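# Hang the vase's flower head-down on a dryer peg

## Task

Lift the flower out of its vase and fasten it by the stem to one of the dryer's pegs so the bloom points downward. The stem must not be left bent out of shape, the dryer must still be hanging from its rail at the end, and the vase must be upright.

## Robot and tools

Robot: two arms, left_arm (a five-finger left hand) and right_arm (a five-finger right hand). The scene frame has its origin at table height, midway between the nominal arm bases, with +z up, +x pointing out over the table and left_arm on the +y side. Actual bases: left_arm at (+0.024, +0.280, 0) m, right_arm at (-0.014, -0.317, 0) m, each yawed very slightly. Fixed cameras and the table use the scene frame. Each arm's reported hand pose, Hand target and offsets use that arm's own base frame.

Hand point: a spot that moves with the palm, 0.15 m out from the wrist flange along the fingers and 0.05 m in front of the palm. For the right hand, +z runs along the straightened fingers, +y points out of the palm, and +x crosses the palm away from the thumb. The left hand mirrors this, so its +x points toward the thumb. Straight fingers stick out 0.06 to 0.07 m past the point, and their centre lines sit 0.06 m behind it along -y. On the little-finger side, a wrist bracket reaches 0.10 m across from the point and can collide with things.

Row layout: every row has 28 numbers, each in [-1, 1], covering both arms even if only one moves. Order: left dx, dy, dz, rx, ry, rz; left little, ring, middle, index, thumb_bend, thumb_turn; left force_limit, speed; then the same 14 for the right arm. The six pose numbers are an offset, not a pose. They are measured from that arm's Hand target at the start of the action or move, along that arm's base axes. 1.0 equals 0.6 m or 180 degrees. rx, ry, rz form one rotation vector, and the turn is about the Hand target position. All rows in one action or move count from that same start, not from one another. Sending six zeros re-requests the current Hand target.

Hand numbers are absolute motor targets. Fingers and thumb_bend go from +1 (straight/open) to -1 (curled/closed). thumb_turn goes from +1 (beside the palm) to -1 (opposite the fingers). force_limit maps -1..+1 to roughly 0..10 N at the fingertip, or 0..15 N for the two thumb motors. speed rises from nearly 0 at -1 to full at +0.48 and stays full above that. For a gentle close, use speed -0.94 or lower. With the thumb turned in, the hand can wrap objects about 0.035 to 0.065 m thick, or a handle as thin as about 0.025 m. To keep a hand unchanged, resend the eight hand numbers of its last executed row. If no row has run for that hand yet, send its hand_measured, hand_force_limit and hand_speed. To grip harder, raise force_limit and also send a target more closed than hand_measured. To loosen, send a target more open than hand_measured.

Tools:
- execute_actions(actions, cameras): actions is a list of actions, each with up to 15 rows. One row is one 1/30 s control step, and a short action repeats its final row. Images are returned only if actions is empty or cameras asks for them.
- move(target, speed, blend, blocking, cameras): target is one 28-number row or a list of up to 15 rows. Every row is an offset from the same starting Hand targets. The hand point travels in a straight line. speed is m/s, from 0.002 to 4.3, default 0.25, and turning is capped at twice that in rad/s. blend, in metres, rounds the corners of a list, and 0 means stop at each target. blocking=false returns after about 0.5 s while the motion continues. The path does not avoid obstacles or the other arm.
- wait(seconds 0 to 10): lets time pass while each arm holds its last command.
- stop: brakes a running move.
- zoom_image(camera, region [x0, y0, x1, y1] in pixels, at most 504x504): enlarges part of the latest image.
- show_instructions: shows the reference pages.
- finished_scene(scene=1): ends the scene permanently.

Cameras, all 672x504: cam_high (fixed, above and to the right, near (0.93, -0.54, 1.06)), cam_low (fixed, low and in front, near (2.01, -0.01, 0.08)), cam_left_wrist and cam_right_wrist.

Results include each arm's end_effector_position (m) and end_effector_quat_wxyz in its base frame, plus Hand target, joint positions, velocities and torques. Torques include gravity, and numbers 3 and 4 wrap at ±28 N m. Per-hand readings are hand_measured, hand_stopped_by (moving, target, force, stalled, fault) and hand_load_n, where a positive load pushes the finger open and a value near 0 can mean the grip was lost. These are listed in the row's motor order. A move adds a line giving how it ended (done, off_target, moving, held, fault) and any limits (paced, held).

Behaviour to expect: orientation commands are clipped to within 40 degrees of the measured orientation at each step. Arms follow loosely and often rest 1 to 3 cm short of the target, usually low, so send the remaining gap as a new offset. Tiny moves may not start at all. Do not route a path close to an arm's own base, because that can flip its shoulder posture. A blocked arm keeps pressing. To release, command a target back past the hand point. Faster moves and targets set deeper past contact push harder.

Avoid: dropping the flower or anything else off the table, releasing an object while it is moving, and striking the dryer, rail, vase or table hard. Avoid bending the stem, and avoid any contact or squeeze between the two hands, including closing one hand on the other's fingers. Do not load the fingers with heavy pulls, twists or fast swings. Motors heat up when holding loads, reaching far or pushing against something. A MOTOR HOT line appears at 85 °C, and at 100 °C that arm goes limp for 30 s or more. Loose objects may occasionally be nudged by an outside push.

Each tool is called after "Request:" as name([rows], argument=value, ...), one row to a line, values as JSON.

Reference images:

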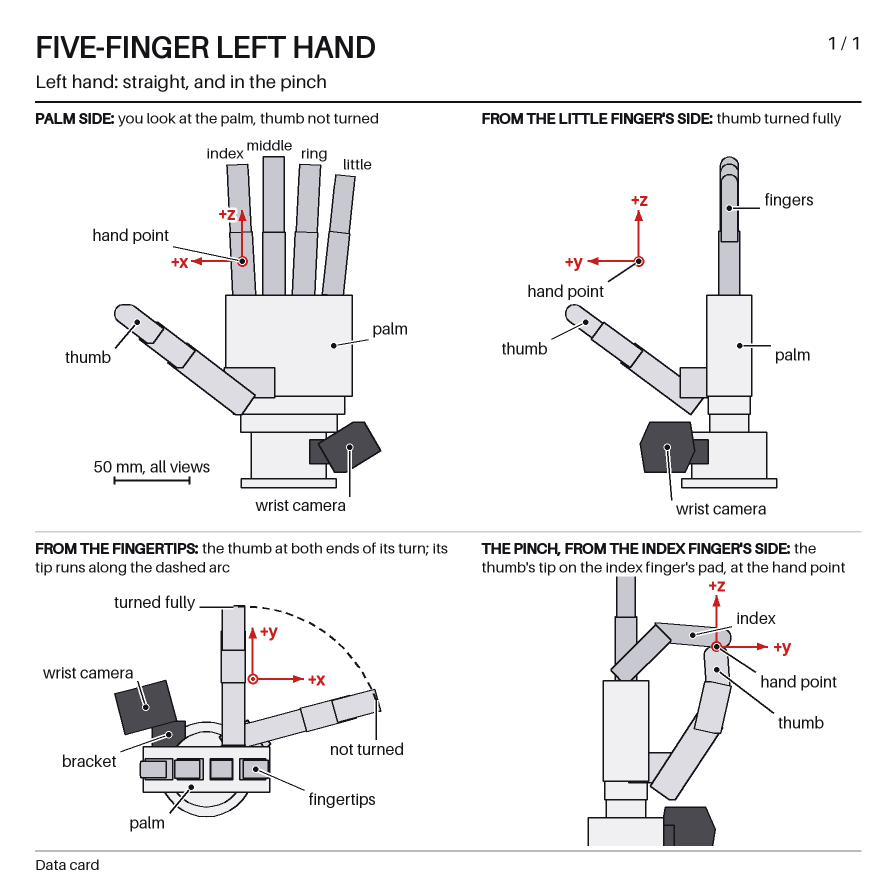

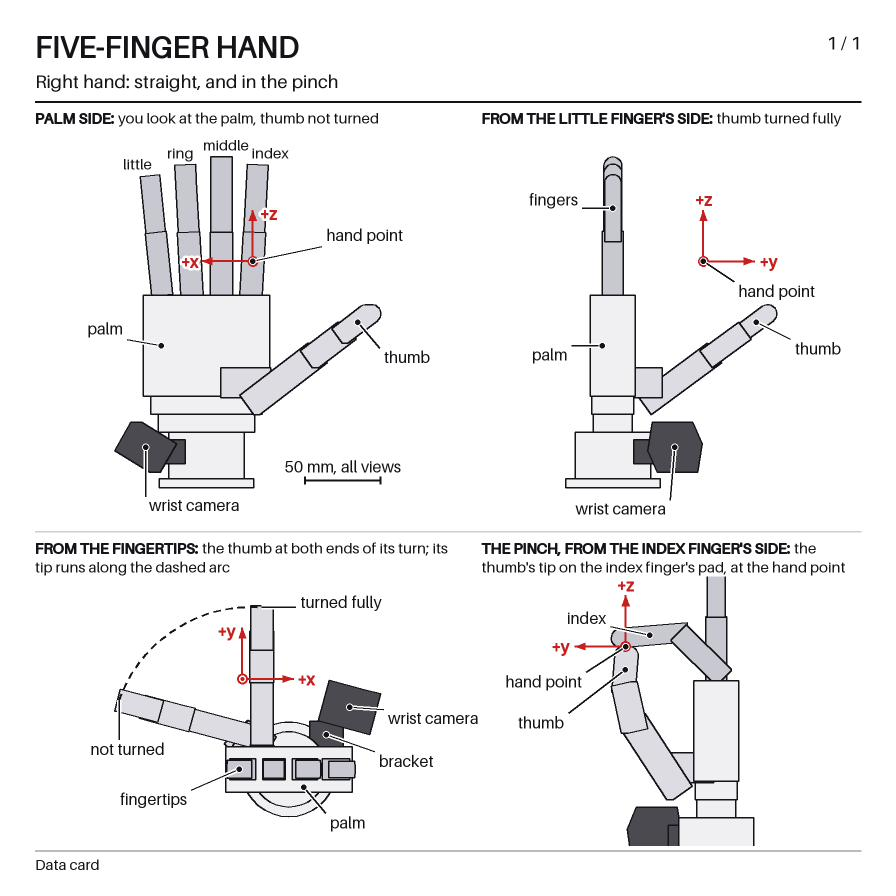

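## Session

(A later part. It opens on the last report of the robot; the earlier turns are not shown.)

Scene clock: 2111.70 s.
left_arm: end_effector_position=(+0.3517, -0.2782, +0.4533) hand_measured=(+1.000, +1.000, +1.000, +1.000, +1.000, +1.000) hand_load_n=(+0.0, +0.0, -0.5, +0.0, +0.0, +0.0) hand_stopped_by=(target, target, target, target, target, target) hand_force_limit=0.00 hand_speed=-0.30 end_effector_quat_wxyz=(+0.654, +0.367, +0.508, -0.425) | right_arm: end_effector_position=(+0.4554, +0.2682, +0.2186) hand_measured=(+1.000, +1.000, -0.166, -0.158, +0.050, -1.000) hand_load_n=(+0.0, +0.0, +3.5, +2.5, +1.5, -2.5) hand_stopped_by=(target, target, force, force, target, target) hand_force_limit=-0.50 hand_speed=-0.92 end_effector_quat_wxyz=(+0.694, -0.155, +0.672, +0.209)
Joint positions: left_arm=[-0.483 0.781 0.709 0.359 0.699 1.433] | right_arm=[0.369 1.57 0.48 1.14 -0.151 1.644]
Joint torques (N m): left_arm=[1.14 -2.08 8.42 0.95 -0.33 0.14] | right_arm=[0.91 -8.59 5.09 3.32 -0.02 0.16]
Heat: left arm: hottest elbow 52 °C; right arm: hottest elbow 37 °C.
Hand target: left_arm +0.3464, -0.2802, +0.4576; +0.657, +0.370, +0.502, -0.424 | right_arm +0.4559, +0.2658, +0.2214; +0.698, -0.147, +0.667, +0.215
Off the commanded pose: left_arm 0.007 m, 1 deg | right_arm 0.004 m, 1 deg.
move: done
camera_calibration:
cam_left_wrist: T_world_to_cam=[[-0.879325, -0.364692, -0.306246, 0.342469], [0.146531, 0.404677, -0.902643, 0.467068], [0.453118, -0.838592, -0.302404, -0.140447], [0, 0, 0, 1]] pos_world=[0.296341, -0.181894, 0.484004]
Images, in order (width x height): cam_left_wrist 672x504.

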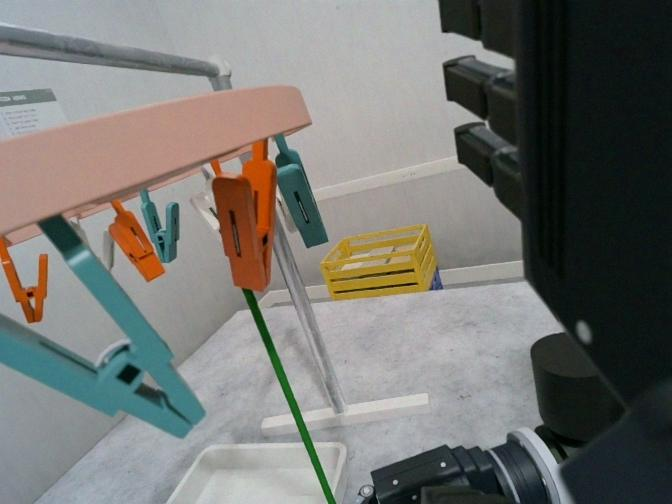

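Request:
move([
  [0.0,0.0,0.0,0.0,0.0,0, 1,1,1,1,1,1,0.0,-0.3, 0.0,0.0,-0.012,0,0,0, 1,1,-0.4,-0.42,0.05,-1,-0.5,-0.92],
], speed=0.02, cameras=["cam_left_wrist", "cam_low"])

Request:
zoom_image(camera="cam_left_wrist", region=[180, 120, 360, 340])

Scene clock: 2118.10 s.
left_arm: end_effector_position=(+0.3517, -0.2782, +0.4533) hand_measured=(+1.000, +1.000, +1.000, +1.000, +1.000, +1.000) hand_load_n=(+0.0, +0.0, +0.0, +0.0, +0.0, +0.0) hand_stopped_by=(target, target, target, target, target, target) hand_force_limit=0.00 hand_speed=-0.30 end_effector_quat_wxyz=(+0.654, +0.367, +0.508, -0.425) | right_arm: end_effector_position=(+0.4555, +0.2691, +0.2130) hand_measured=(+1.000, +1.000, -0.166, -0.158, +0.050, -1.000) hand_load_n=(+0.0, +0.0, +3.5, +2.5, +1.0, -3.0) hand_stopped_by=(target, target, force, force, target, target) hand_force_limit=-0.50 hand_speed=-0.92 end_effector_quat_wxyz=(+0.694, -0.157, +0.670, +0.211)
Joint positions: left_arm=[-0.483 0.781 0.709 0.359 0.699 1.433] | right_arm=[0.369 1.596 0.48 1.169 -0.156 1.644]
Joint torques (N m): left_arm=[1.03 -2.08 8.43 0.98 -0.32 0.15] | right_arm=[1.14 -8.7 4.68 3.34 0 0.16]
Heat: left arm: hottest elbow 52 °C; right arm: hottest elbow 37 °C.
Hand target: left_arm +0.3464, -0.2802, +0.4576; +0.657, +0.370, +0.502, -0.424 | right_arm +0.4559, +0.2658, +0.2142; +0.698, -0.147, +0.667, +0.215
Off the commanded pose: left_arm 0.007 m, 1 deg | right_arm 0.004 m, 1 deg.
move: done
camera_calibration:
cam_left_wrist: T_world_to_cam=[[-0.879325, -0.364692, -0.306246, 0.342469], [0.146531, 0.404677, -0.902643, 0.467068], [0.453118, -0.838592, -0.302404, -0.140447], [0, 0, 0, 1]] pos_world=[0.296341, -0.181894, 0.484004]
Images, in order (width x height): cam_low 672x504, cam_left_wrist 672x504.

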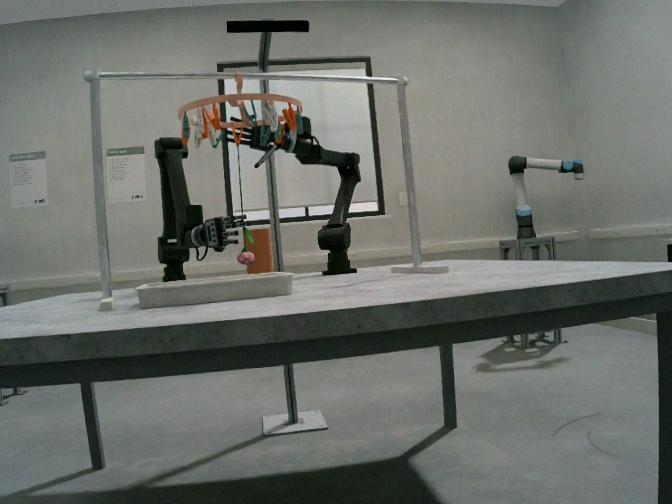

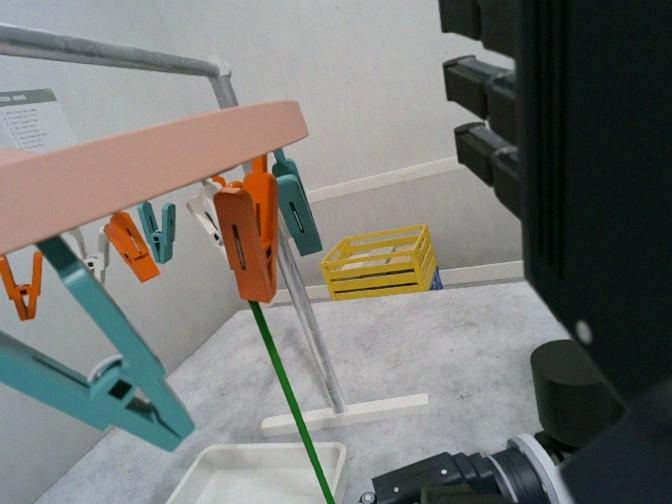

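Scaled by 2.291.

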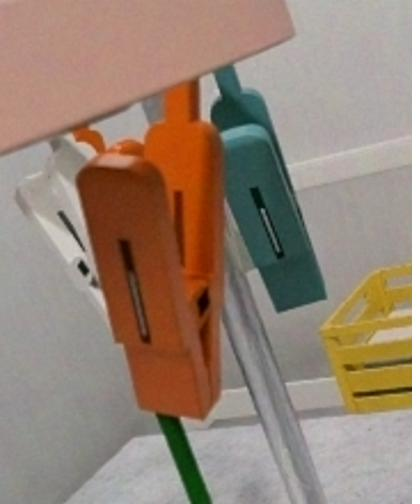

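Request:
move([
  [0.0,0.0,0.0,0.0,0.0,0, 1,1,1,1,1,1,0.0,-0.3, 0.0,0.0,0.026,0,0,0, 1,1,-0.4,-0.42,0.05,-1,-0.5,-0.92],
], speed=0.02, cameras=["cam_left_wrist"])

Request:
zoom_image(camera="cam_left_wrist", region=[180, 120, 360, 340])

Scene clock: 2128.63 s.
left_arm: end_effector_position=(+0.3517, -0.2782, +0.4533) hand_measured=(+1.000, +1.000, +1.000, +1.000, +1.000, +1.000) hand_load_n=(+0.0, +0.0, +0.0, +0.0, +0.0, +0.0) hand_stopped_by=(target, target, target, target, target, target) hand_force_limit=0.00 hand_speed=-0.30 end_effector_quat_wxyz=(+0.654, +0.367, +0.508, -0.425) | right_arm: end_effector_position=(+0.4545, +0.2687, +0.2201) hand_measured=(+1.000, +1.000, -0.166, -0.158, +0.050, -1.000) hand_load_n=(+0.0, +0.0, +3.5, +2.5, +1.0, -3.0) hand_stopped_by=(target, target, force, force, target, target) hand_force_limit=-0.50 hand_speed=-0.92 end_effector_quat_wxyz=(+0.695, -0.157, +0.669, +0.211)
Joint positions: left_arm=[-0.483 0.781 0.709 0.359 0.699 1.433] | right_arm=[0.369 1.568 0.48 1.143 -0.156 1.644]
Joint torques (N m): left_arm=[1.08 -1.96 8.43 0.95 -0.32 0.15] | right_arm=[0.73 -10.58 5.45 1.78 -0.01 0.15]
Heat: left arm: hottest elbow 52 °C; right arm: hottest elbow 37 °C.
Hand target: left_arm +0.3464, -0.2802, +0.4576; +0.657, +0.370, +0.502, -0.424 | right_arm +0.4559, +0.2658, +0.2298; +0.698, -0.147, +0.667, +0.215
Off the commanded pose: left_arm 0.007 m, 1 deg | right_arm 0.010 m, 1 deg.
move: done
camera_calibration:
cam_left_wrist: T_world_to_cam=[[-0.879325, -0.364692, -0.306246, 0.342469], [0.146531, 0.404677, -0.902643, 0.467068], [0.453118, -0.838592, -0.302404, -0.140447], [0, 0, 0, 1]] pos_world=[0.296341, -0.181894, 0.484004]
Images, in order (width x height): cam_left_wrist 672x504.

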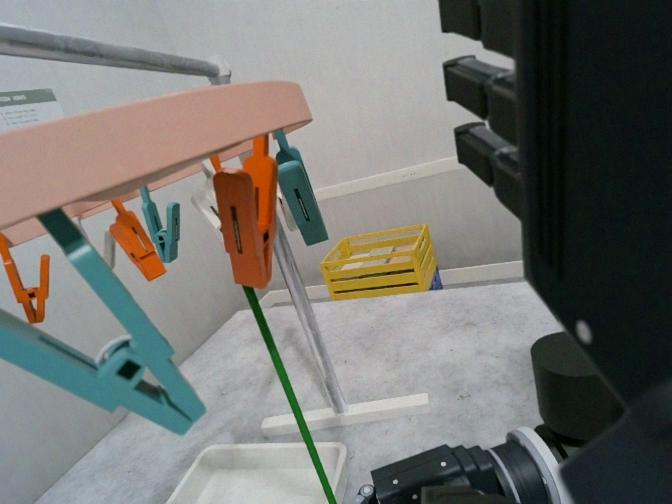

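Scaled by 2.291.

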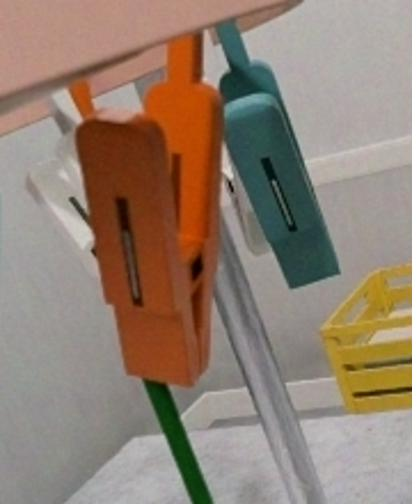

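Request:
move([
  [0.0,0.0,0.0,0.0,0.0,0, 1,1,1,1,1,1,0.0,-0.3, 0.0,0.0,-0.0195,0,0,0, 1,1,-0.4,-0.42,0.05,-1,-0.5,-0.92],
], speed=0.02, cameras=["cam_left_wrist", "cam_low", "cam_high"])

Request:
zoom_image(camera="cam_low", region=[170, 60, 310, 280])

Scene clock: 2135.60 s.
left_arm: end_effector_position=(+0.3517, -0.2782, +0.4533) hand_measured=(+1.000, +1.000, +1.000, +1.000, +1.000, +1.000) hand_load_n=(+0.0, +0.0, +0.0, +0.0, +0.0, +0.0) hand_stopped_by=(target, target, target, target, target, target) hand_force_limit=0.00 hand_speed=-0.30 end_effector_quat_wxyz=(+0.654, +0.367, +0.508, -0.425) | right_arm: end_effector_position=(+0.4552, +0.2690, +0.2156) hand_measured=(+1.000, +1.000, -0.166, -0.158, +0.050, -1.000) hand_load_n=(+0.0, +0.0, +3.5, +2.0, +1.0, -3.0) hand_stopped_by=(target, target, force, force, target, target) hand_force_limit=-0.50 hand_speed=-0.92 end_effector_quat_wxyz=(+0.693, -0.157, +0.671, +0.211)
Joint positions: left_arm=[-0.483 0.781 0.709 0.359 0.699 1.433] | right_arm=[0.369 1.582 0.48 1.152 -0.156 1.644]
Joint torques (N m): left_arm=[1.2 -2.2 8.38 0.99 -0.32 0.14] | right_arm=[0.91 -8.7 4.9 3.37 -0.01 0.16]
Heat: left arm: hottest elbow 51 °C; right arm: hottest elbow 37 °C.
Hand target: left_arm +0.3464, -0.2802, +0.4576; +0.657, +0.370, +0.502, -0.424 | right_arm +0.4559, +0.2658, +0.2181; +0.698, -0.147, +0.667, +0.215
Off the commanded pose: left_arm 0.007 m, 1 deg | right_arm 0.004 m, 1 deg.
move: done
camera_calibration:
cam_left_wrist: T_world_to_cam=[[-0.879325, -0.364692, -0.306246, 0.342469], [0.146531, 0.404677, -0.902643, 0.467068], [0.453118, -0.838592, -0.302404, -0.140447], [0, 0, 0, 1]] pos_world=[0.296341, -0.181894, 0.484004]
Images, in order (width x height): cam_high 672x504, cam_low 672x504, cam_left_wrist 672x504.

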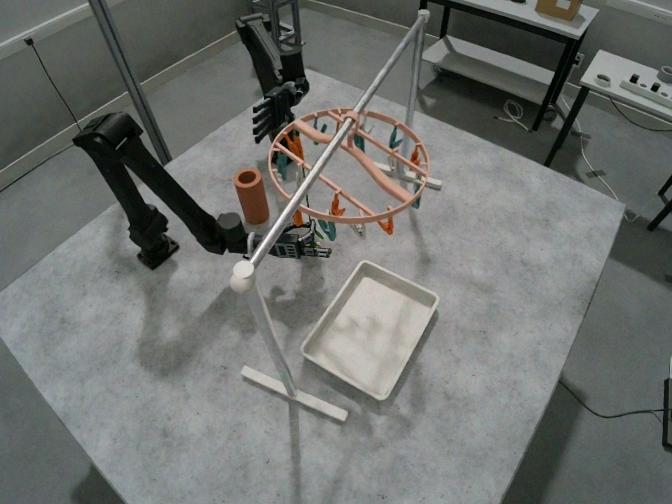

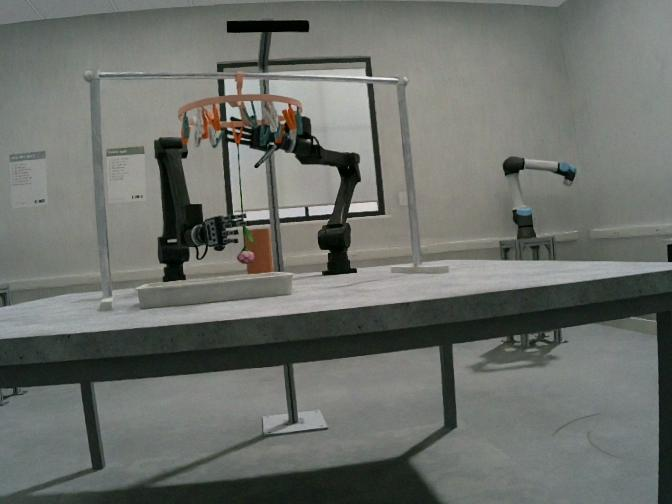

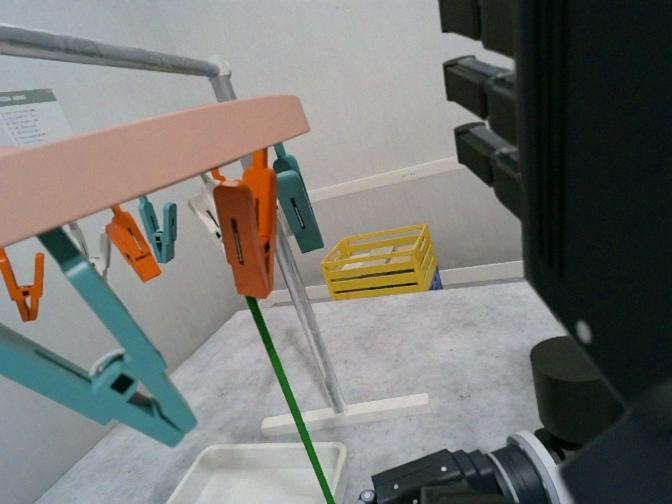

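Scaled by 2.291.

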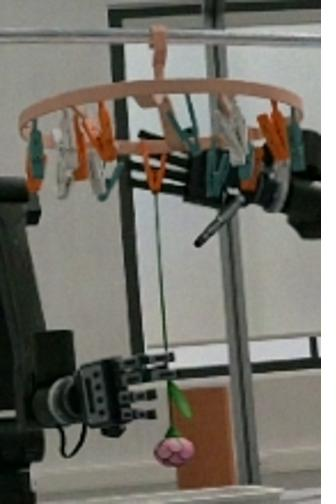

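Request:
move([
  [0.0,0.0,0.0,0.0,0.0,0, 1,1,1,1,1,1,0.0,-0.3, 0.0,0.0,0.0,0,0,0, 1,1,0.0,0.0,0.05,-1,-0.5,-0.93],
], speed=0.02, cameras=["cam_left_wrist", "cam_low", "cam_right_wrist"])

Request:
zoom_image(camera="cam_low", region=[170, 60, 310, 280])

Scene clock: 2147.70 s.
left_arm: end_effector_position=(+0.3517, -0.2782, +0.4533) hand_measured=(+1.000, +1.000, +1.000, +1.000, +1.000, +1.000) hand_load_n=(+0.0, +0.0, +0.0, +0.0, +0.0, +0.0) hand_stopped_by=(target, target, target, target, target, target) hand_force_limit=0.00 hand_speed=-0.30 end_effector_quat_wxyz=(+0.654, +0.367, +0.508, -0.425) | right_arm: end_effector_position=(+0.4552, +0.2690, +0.2156) hand_measured=(+1.000, +1.000, +0.000, +0.000, +0.050, -1.000) hand_load_n=(+0.0, +0.0, +0.0, +0.0, +0.0, -0.5) hand_stopped_by=(target, target, target, target, target, target) hand_force_limit=-0.50 hand_speed=-0.93 end_effector_quat_wxyz=(+0.693, -0.157, +0.671, +0.211)
Joint positions: left_arm=[-0.483 0.781 0.709 0.359 0.699 1.433] | right_arm=[0.369 1.582 0.48 1.152 -0.156 1.644]
Joint torques (N m): left_arm=[1.14 -2.02 8.42 0.92 -0.32 0.14] | right_arm=[0.91 -8.47 4.86 3.34 -0.01 0.16]
Heat: left arm: hottest elbow 51 °C; right arm: hottest elbow 37 °C.
Hand target: left_arm +0.3464, -0.2802, +0.4576; +0.657, +0.370, +0.502, -0.424 | right_arm +0.4559, +0.2658, +0.2181; +0.698, -0.147, +0.667, +0.215
Off the commanded pose: left_arm 0.007 m, 1 deg | right_arm 0.004 m, 1 deg.
move: done
camera_calibration:
cam_left_wrist: T_world_to_cam=[[-0.879325, -0.364692, -0.306246, 0.342469], [0.146531, 0.404677, -0.902643, 0.467068], [0.453118, -0.838592, -0.302404, -0.140447], [0, 0, 0, 1]] pos_world=[0.296341, -0.181894, 0.484004]
cam_right_wrist: T_world_to_cam=[[-0.500154, 0.838918, -0.214621, 0.0468569], [-0.543142, -0.110891, 0.832286, 0.102272], [0.674421, 0.532841, 0.511114, -0.444412], [0, 0, 0, 1]] pos_world=[0.378705, 0.208833, 0.152082]
Images, in order (width x height): cam_low 672x504, cam_left_wrist 672x504, cam_right_wrist 672x504.

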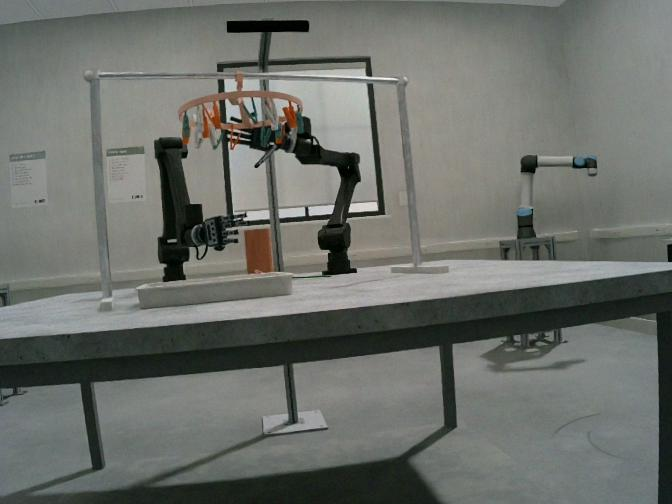

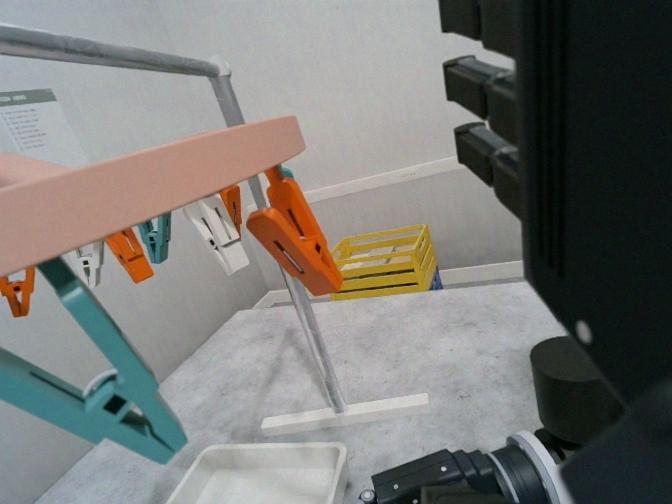

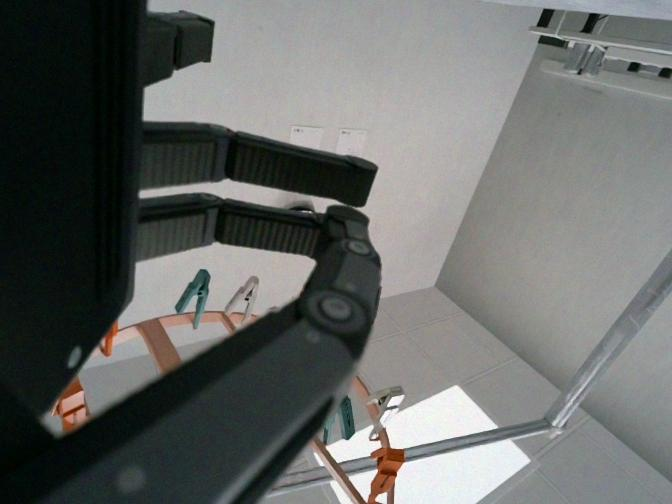

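Scaled by 2.291.

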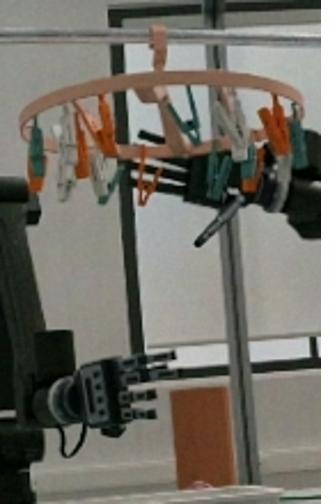

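Request:
wait(seconds=0.1, cameras=["cam_high", "cam_low"])

Request:
zoom_image(camera="cam_high", region=[220, 90, 460, 300])

Request:
zoom_image(camera="cam_low", region=[230, 220, 370, 310])

Scene clock: 2156.23 s.
left_arm: end_effector_position=(+0.3517, -0.2782, +0.4533) hand_measured=(+1.000, +1.000, +1.000, +1.000, +1.000, +1.000) hand_load_n=(+0.0, +0.0, +0.0, +0.0, -0.5, +0.0) hand_stopped_by=(target, target, target, target, target, target) hand_force_limit=0.00 hand_speed=-0.30 end_effector_quat_wxyz=(+0.654, +0.367, +0.508, -0.425) | right_arm: end_effector_position=(+0.4552, +0.2690, +0.2156) hand_measured=(+1.000, +1.000, +0.000, +0.000, +0.050, -1.000) hand_load_n=(+0.0, +0.0, +0.0, +0.0, +0.0, +0.0) hand_stopped_by=(target, target, target, target, target, target) hand_force_limit=-0.50 hand_speed=-0.93 end_effector_quat_wxyz=(+0.693, -0.157, +0.671, +0.211)
Joint positions: left_arm=[-0.483 0.781 0.709 0.359 0.699 1.433] | right_arm=[0.369 1.582 0.48 1.152 -0.156 1.644]
Joint torques (N m): left_arm=[1.14 -1.9 8.42 0.96 -0.33 0.15] | right_arm=[0.73 -8.59 4.9 3.29 -0.01 0.15]
Heat: left arm: hottest elbow 51 °C; right arm: hottest elbow 37 °C.
Hand target: left_arm +0.3464, -0.2802, +0.4576; +0.657, +0.370, +0.502, -0.424 | right_arm +0.4559, +0.2658, +0.2181; +0.698, -0.147, +0.667, +0.215
Off the commanded pose: left_arm 0.007 m, 1 deg | right_arm 0.004 m, 1 deg.
wait: 0.10 s; at rest from the start
Images, in order (width x height): cam_high 672x504, cam_low 672x504.

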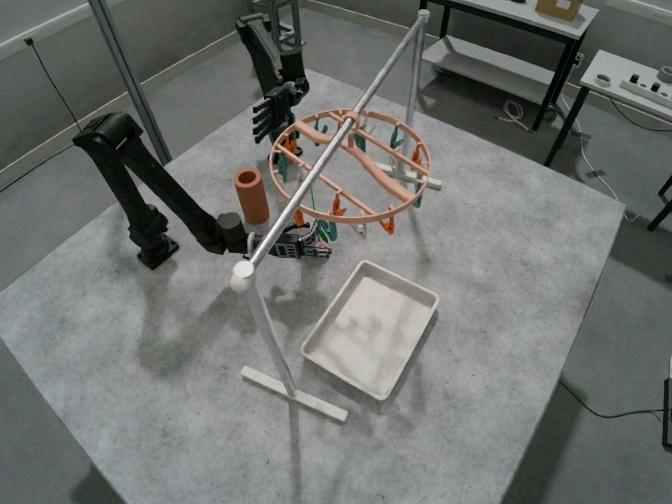

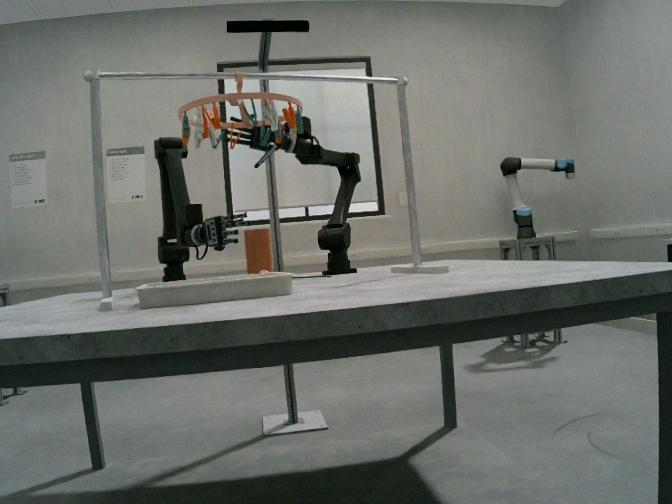

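Scaled by 2.100.

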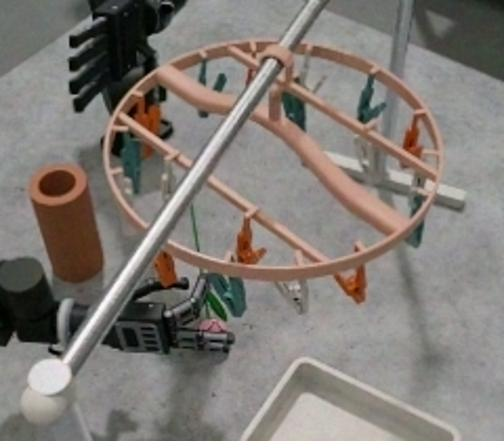

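Scaled by 3.600.

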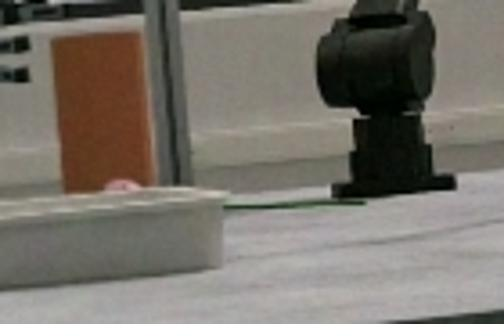

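Request:
wait(seconds=0.1, cameras=["cam_left_wrist", "cam_right_wrist"])

Request:
zoom_image(camera="cam_left_wrist", region=[200, 120, 380, 320])

Scene clock: 2261.00 s.
left_arm: end_effector_position=(+0.3517, -0.2782, +0.4533) hand_measured=(+1.000, +1.000, +1.000, +1.000, +1.000, +1.000) hand_load_n=(+0.0, +0.0, +0.0, +0.0, +0.0, +0.0) hand_stopped_by=(target, target, target, target, target, target) hand_force_limit=0.00 hand_speed=-0.30 end_effector_quat_wxyz=(+0.654, +0.367, +0.508, -0.425) | right_arm: end_effector_position=(+0.4552, +0.2690, +0.2156) hand_measured=(+1.000, +1.000, +0.000, +0.000, +0.050, -1.000) hand_load_n=(+0.0, +0.0, +0.0, +0.0, +0.0, +0.0) hand_stopped_by=(target, target, target, target, target, target) hand_force_limit=-0.50 hand_speed=-0.93 end_effector_quat_wxyz=(+0.693, -0.157, +0.671, +0.211)
Joint positions: left_arm=[-0.483 0.781 0.709 0.359 0.699 1.433] | right_arm=[0.369 1.582 0.48 1.152 -0.156 1.644]
Joint torques (N m): left_arm=[1.2 -2.08 8.46 0.92 -0.32 0.15] | right_arm=[0.91 -8.23 4.83 3.41 0 0.15]
Heat: left arm: hottest elbow 50 °C; right arm: hottest elbow 37 °C.
Hand target: left_arm +0.3464, -0.2802, +0.4576; +0.657, +0.370, +0.502, -0.424 | right_arm +0.4559, +0.2658, +0.2181; +0.698, -0.147, +0.667, +0.215
Off the commanded pose: left_arm 0.007 m, 1 deg | right_arm 0.004 m, 1 deg.
wait: 0.10 s; at rest from the start
camera_calibration:
cam_left_wrist: T_world_to_cam=[[-0.879325, -0.364692, -0.306246, 0.342469], [0.146531, 0.404677, -0.902643, 0.467068], [0.453118, -0.838592, -0.302404, -0.140447], [0, 0, 0, 1]] pos_world=[0.296341, -0.181894, 0.484004]
cam_right_wrist: T_world_to_cam=[[-0.500154, 0.838918, -0.214621, 0.0468569], [-0.543142, -0.110891, 0.832286, 0.102272], [0.674421, 0.532841, 0.511114, -0.444412], [0, 0, 0, 1]] pos_world=[0.378705, 0.208833, 0.152082]
Images, in order (width x height): cam_left_wrist 672x504, cam_right_wrist 672x504.

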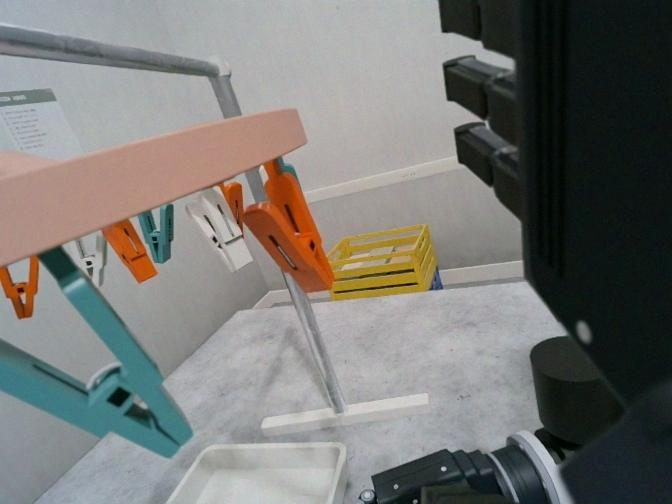

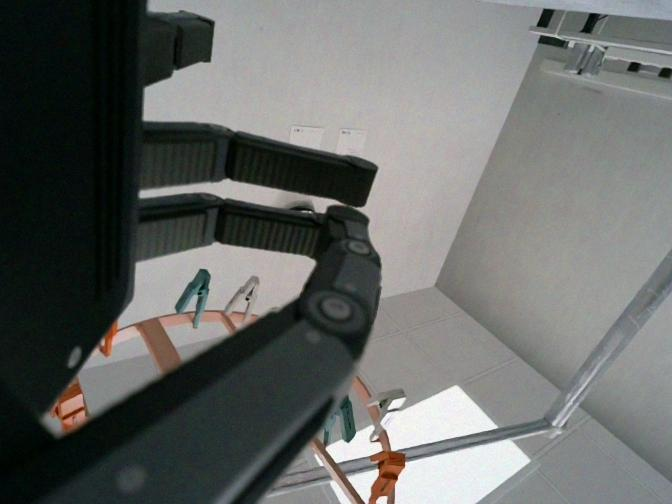

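Scaled by 2.520.

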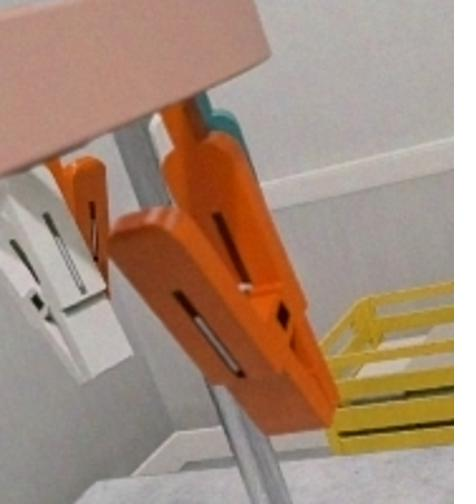

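Request:
execute_actions(actions=[])

Scene clock: 2308.53 s.
left_arm: end_effector_position=(+0.3517, -0.2782, +0.4533) hand_measured=(+1.000, +1.000, +1.000, +1.000, +1.000, +1.000) hand_load_n=(+0.0, +0.0, +0.0, +0.0, +0.0, +0.0) hand_stopped_by=(target, target, target, target, target, target) hand_force_limit=0.00 hand_speed=-0.30 end_effector_quat_wxyz=(+0.654, +0.367, +0.508, -0.425) | right_arm: end_effector_position=(+0.4552, +0.2690, +0.2156) hand_measured=(+1.000, +1.000, +0.000, +0.000, +0.050, -1.000) hand_load_n=(+0.0, +0.0, +0.0, +0.0, +0.0, +0.0) hand_stopped_by=(target, target, target, target, target, target) hand_force_limit=-0.50 hand_speed=-0.93 end_effector_quat_wxyz=(+0.693, -0.157, +0.671, +0.211)
Joint positions: left_arm=[-0.483 0.781 0.709 0.359 0.699 1.433] | right_arm=[0.369 1.582 0.48 1.152 -0.156 1.644]
Joint velocities: within noise
Joint torques (N m): left_arm=[1.08 -2.02 8.38 0.96 -0.32 0.14] | right_arm=[1.03 -8.64 4.85 3.36 0.01 0.15]
Heat: left arm: hottest elbow 50 °C; right arm: hottest elbow 36 °C.
Hand target: left_arm +0.3464, -0.2802, +0.4576; +0.657, +0.370, +0.502, -0.424 | right_arm +0.4559, +0.2658, +0.2181; +0.698, -0.147, +0.667, +0.215
Off the commanded pose: left_arm 0.007 m, 1 deg | right_arm 0.004 m, 1 deg.
camera_calibration:
cam_left_wrist: T_world_to_cam=[[-0.879325, -0.364692, -0.306246, 0.342469], [0.146531, 0.404677, -0.902643, 0.467068], [0.453118, -0.838592, -0.302404, -0.140447], [0, 0, 0, 1]] pos_world=[0.296341, -0.181894, 0.484004]
cam_right_wrist: T_world_to_cam=[[-0.500154, 0.838918, -0.214621, 0.0468569], [-0.543142, -0.110891, 0.832286, 0.102272], [0.674421, 0.532841, 0.511114, -0.444412], [0, 0, 0, 1]] pos_world=[0.378705, 0.208833, 0.152082]

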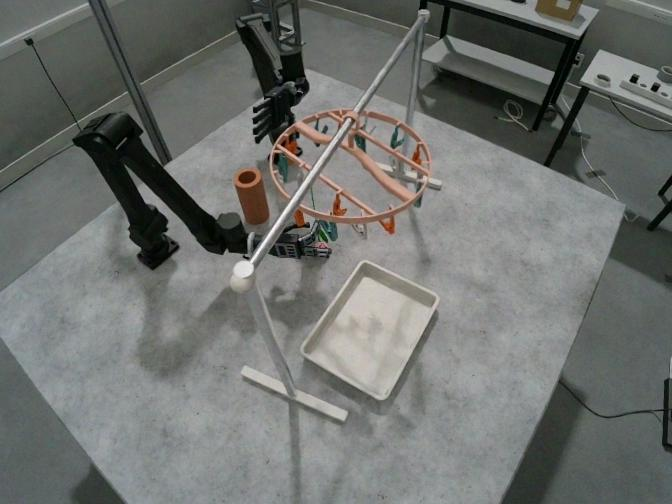

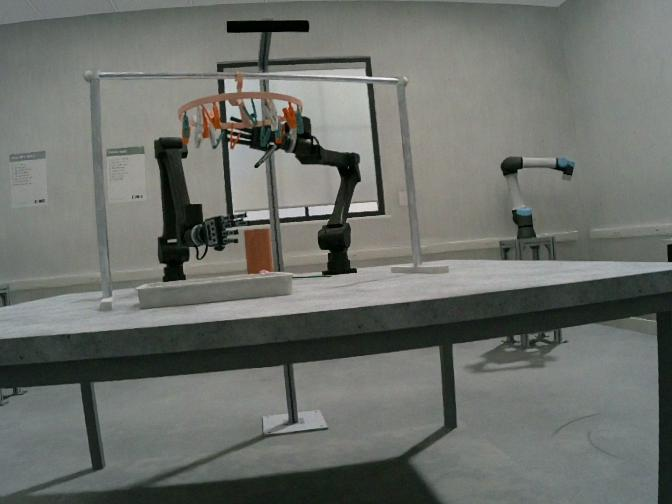

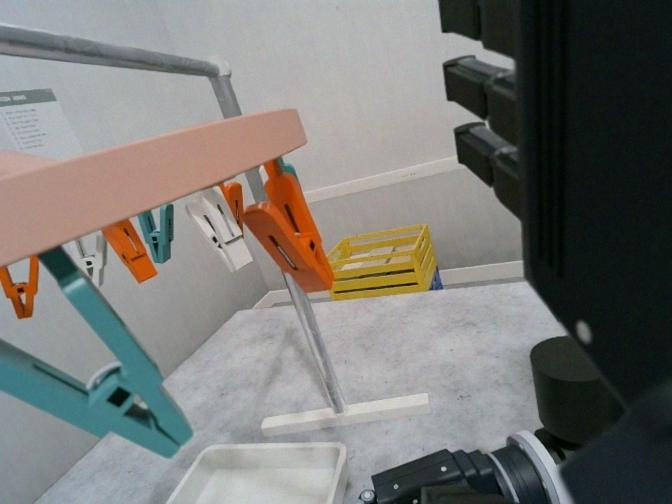

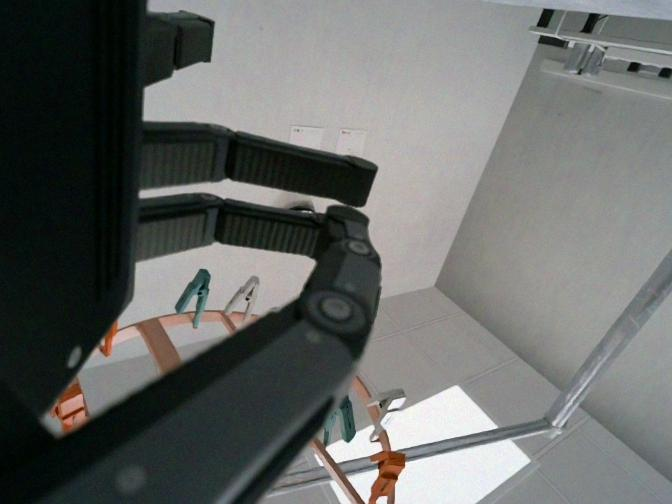

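Request:
zoom_image(camera="cam_high", region=[210, 150, 378, 276])

Request:
zoom_image(camera="cam_low", region=[150, 190, 360, 310])

Scaled by 3.000.

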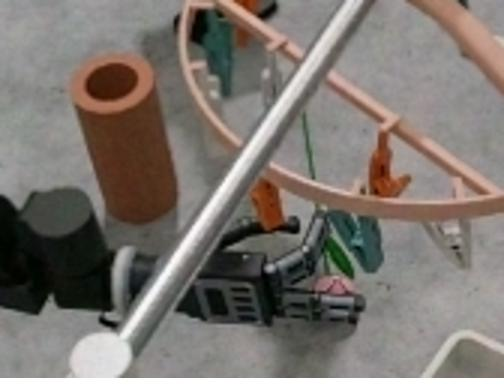

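Scaled by 2.400.

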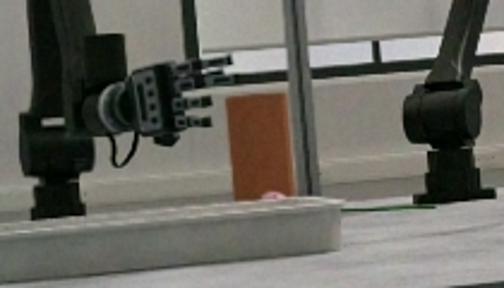

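Request:
move([
  [0,0,0,0,0,0,1,1,1,1,1,1,0.0,-0.3,-0.16,-0.093,0,0,0,0,1,1,0.0,0.0,0.05,-1,-0.5,-0.3],
  [0,0,0,0,0,0,1,1,1,1,1,1,0.0,-0.3,-0.177,0.123,-0.03,-0.4929,-0.2220,0.1626,1,1,1.0,1.0,0.05,-1,-0.5,-0.3],
  [0,0,0,0,0,0,1,1,1,1,1,1,0.0,-0.3,-0.2015,0.224,-0.13,-0.4929,-0.2220,0.1626,1,1,1.0,1.0,0.05,-1,-0.5,-0.3],
], blend=[0.03, 0.03, 0], speed=0.3, cameras=["all"])

Scene clock: 2434.23 s.
left_arm: end_effector_position=(+0.3517, -0.2782, +0.4533) hand_measured=(+1.000, +1.000, +1.000, +1.000, +1.000, +1.000) hand_load_n=(+0.0, +0.0, +0.0, -0.5, +0.0, +0.0) hand_stopped_by=(target, target, target, target, target, target) hand_force_limit=0.00 hand_speed=-0.30 end_effector_quat_wxyz=(+0.654, +0.367, +0.508, -0.425) | right_arm: end_effector_position=(+0.3221, +0.3886, +0.1213) hand_measured=(+1.000, +1.000, +1.000, +1.000, +0.050, -1.000) hand_load_n=(+0.0, +0.0, +0.0, -0.5, +0.0, +0.0) hand_stopped_by=(target, target, target, target, target, target) hand_force_limit=-0.50 hand_speed=-0.30 end_effector_quat_wxyz=(-0.476, +0.796, -0.320, +0.196)
Joint positions: left_arm=[-0.483 0.781 0.709 0.359 0.699 1.433] | right_arm=[0.828 1.277 0.689 0.098 0.025 0.006]
Joint torques (N m): left_arm=[1.08 -2.08 8.4 0.98 -0.32 0.15] | right_arm=[1.14 -7.88 10.66 3.19 0.01 0.11]
Heat: left arm: hottest elbow 50 °C; right arm: hottest elbow 37 °C.
Hand target: left_arm +0.3464, -0.2802, +0.4576; +0.657, +0.370, +0.502, -0.424 | right_arm +0.3350, +0.4002, +0.1401; -0.497, +0.780, -0.321, +0.204
Off the commanded pose: left_arm 0.007 m, 1 deg | right_arm 0.026 m, 3 deg.
move: off_target (right_arm); blend cut to 0 m at target 2; target 2's new numbers were sent with right_arm's hand 0.037 m and 3 deg from that target
camera_calibration:
cam_left_wrist: T_world_to_cam=[[-0.879325, -0.364692, -0.306246, 0.342469], [0.146531, 0.404677, -0.902643, 0.467068], [0.453118, -0.838592, -0.302404, -0.140447], [0, 0, 0, 1]] pos_world=[0.296341, -0.181894, 0.484004]
cam_right_wrist: T_world_to_cam=[[-0.124524, -0.535823, -0.835097, 0.348225], [-0.979405, 0.201195, 0.0169502, 0.23982], [0.158935, 0.820009, -0.549841, -0.187104], [0, 0, 0, 1]] pos_world=[0.307981, 0.291763, 0.183859]

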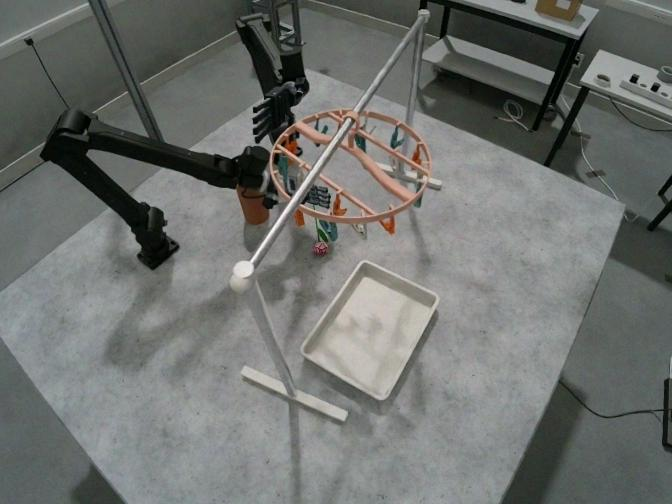

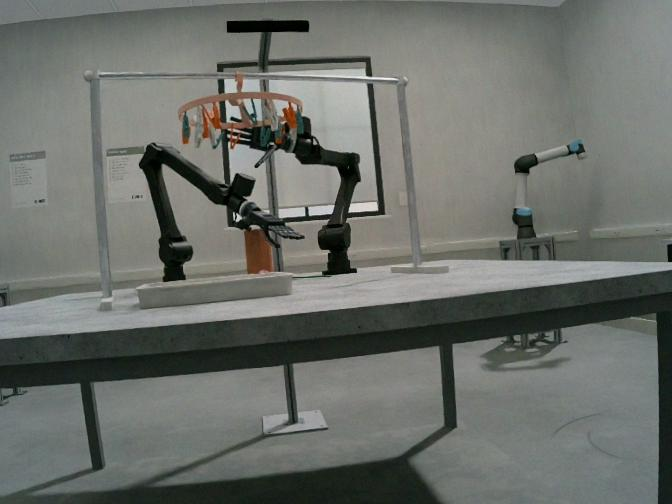

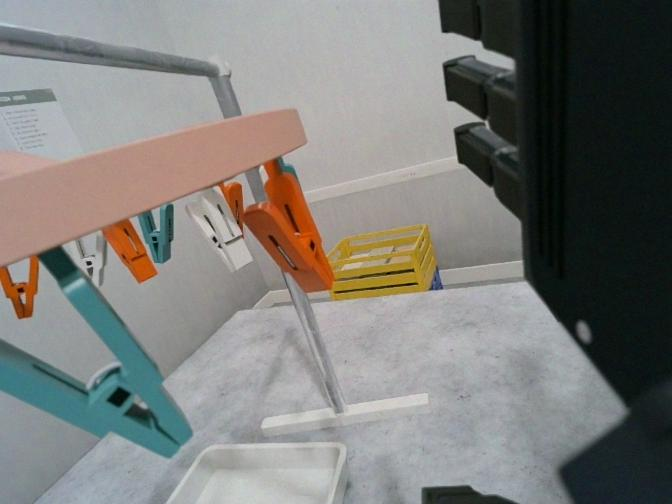

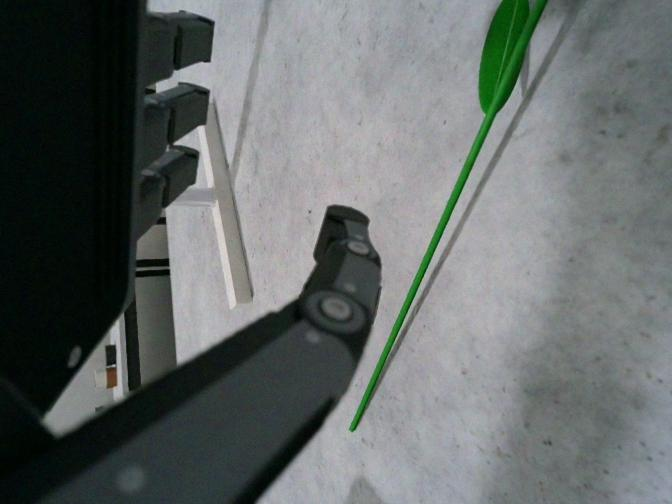

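Request:
move(target=[0,0,0,0,0,0,1,1,1,1,1,1,0.0,-0.3,0.0227,0.0518,-0.12,0,0,0.0278,1,1,0.2,0.2,0.05,-1,-0.5,-0.3], speed=0.12, cameras=["cam_high","cam_right_wrist"])

Scene clock: 2478.60 s.
left_arm: end_effector_position=(+0.3517, -0.2782, +0.4533) hand_measured=(+1.000, +1.000, +1.000, +1.000, +1.000, +1.000) hand_load_n=(+0.0, +0.0, +0.0, +0.0, +0.0, +0.0) hand_stopped_by=(target, target, target, target, target, target) hand_force_limit=0.00 hand_speed=-0.30 end_effector_quat_wxyz=(+0.654, +0.367, +0.508, -0.425) | right_arm: end_effector_position=(+0.3334, +0.4203, +0.0524) hand_measured=(+1.000, +1.000, +0.200, +0.200, +0.050, -1.000) hand_load_n=(+0.0, +0.0, +0.0, +0.0, +0.0, +0.0) hand_stopped_by=(target, target, target, target, target, target) hand_force_limit=-0.50 hand_speed=-0.30 end_effector_quat_wxyz=(-0.486, +0.803, -0.299, +0.170)
Joint positions: left_arm=[-0.483 0.781 0.709 0.359 0.699 1.433] | right_arm=[0.828 1.517 0.69 0.338 -0.045 -0.004]
Joint torques (N m): left_arm=[1.14 -1.96 8.42 0.99 -0.33 0.13] | right_arm=[0.56 -9.93 9.46 3.17 -0.22 -0.22]
Heat: left arm: hottest elbow 50 °C; right arm: hottest elbow 41 °C.
Hand target: left_arm +0.3464, -0.2802, +0.4576; +0.657, +0.370, +0.502, -0.424 | right_arm +0.3486, +0.4312, +0.0681; -0.505, +0.793, -0.287, +0.182
Off the commanded pose: left_arm 0.007 m, 1 deg | right_arm 0.024 m, 3 deg.
move: off_target (right_arm)
camera_calibration:
cam_right_wrist: T_world_to_cam=[[-0.104468, -0.529141, -0.842078, 0.300064], [-0.990095, 0.135193, 0.0378796, 0.275921], [0.0937991, 0.837695, -0.538024, -0.239007], [0, 0, 0, 1]] pos_world=[0.326954, 0.321688, 0.113634]
Images, in order (width x height): cam_high 672x504, cam_right_wrist 672x504.

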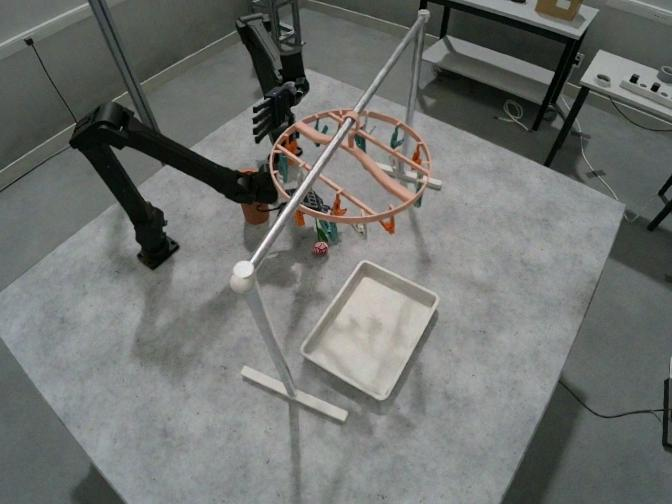

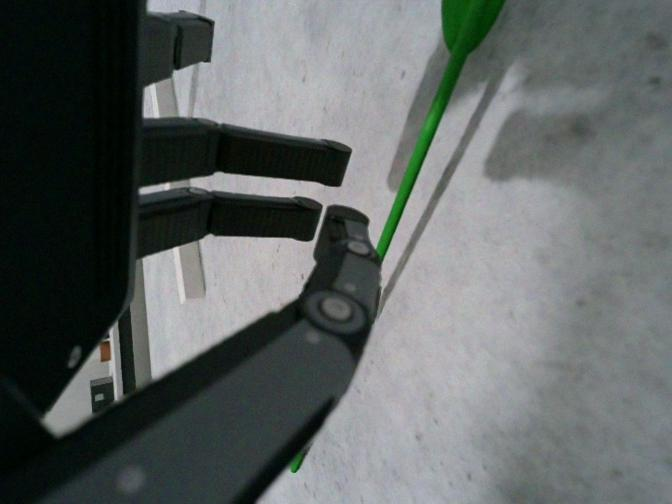

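Request:
move(target=[0,0,0,0,0,0,1,1,1,1,1,1,0.0,-0.3,0.015,0.0183,-0.045,0,0,0,1,1,0.2,0.2,0.05,-1,-0.5,-0.3], speed=0.1, cameras=["cam_right_wrist"])

Scene clock: 2510.03 s.
left_arm: end_effector_position=(+0.3517, -0.2782, +0.4533) hand_measured=(+1.000, +1.000, +1.000, +1.000, +1.000, +1.000) hand_load_n=(+0.0, +0.0, +0.0, +0.0, +0.0, +0.0) hand_stopped_by=(target, target, target, target, target, target) hand_force_limit=0.00 hand_speed=-0.30 end_effector_quat_wxyz=(+0.654, +0.367, +0.508, -0.425) | right_arm: end_effector_position=(+0.3390, +0.4264, +0.0277) hand_measured=(+1.000, +1.000, +0.200, +0.200, +0.050, -1.000) hand_load_n=(-0.5, +0.0, -1.0, +0.0, +0.0, +0.0) hand_stopped_by=(target, target, target, target, target, target) hand_force_limit=-0.50 hand_speed=-0.30 end_effector_quat_wxyz=(-0.487, +0.803, -0.299, +0.170)
Joint positions: left_arm=[-0.483 0.781 0.709 0.359 0.699 1.433] | right_arm=[0.828 1.6 0.692 0.422 -0.045 -0.004]
Joint torques (N m): left_arm=[0.97 -2.08 8.43 1.01 -0.32 0.15] | right_arm=[0.73 -9.52 10.18 2.97 -0.17 -0.22]
Heat: left arm: hottest elbow 50 °C; right arm: hottest elbow 41 °C.
Hand target: left_arm +0.3464, -0.2802, +0.4576; +0.657, +0.370, +0.502, -0.424 | right_arm +0.3576, +0.4422, +0.0411; -0.505, +0.793, -0.287, +0.182
Off the commanded pose: left_arm 0.007 m, 1 deg | right_arm 0.028 m, 3 deg.
move: off_target (right_arm)
camera_calibration:
cam_right_wrist: T_world_to_cam=[[-0.102666, -0.527245, -0.843488, 0.281663], [-0.99018, 0.13506, 0.0360971, 0.28173], [0.0948898, 0.838911, -0.535933, -0.258943], [0, 0, 0, 1]] pos_world=[0.332451, 0.327685, 0.0886339]
Images, in order (width x height): cam_right_wrist 672x504.

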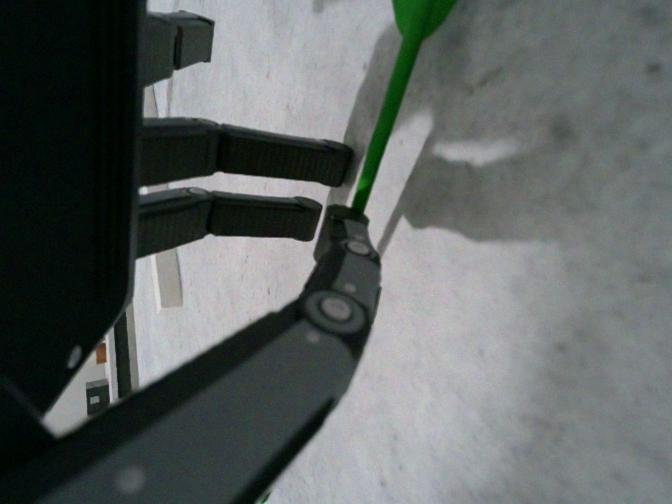

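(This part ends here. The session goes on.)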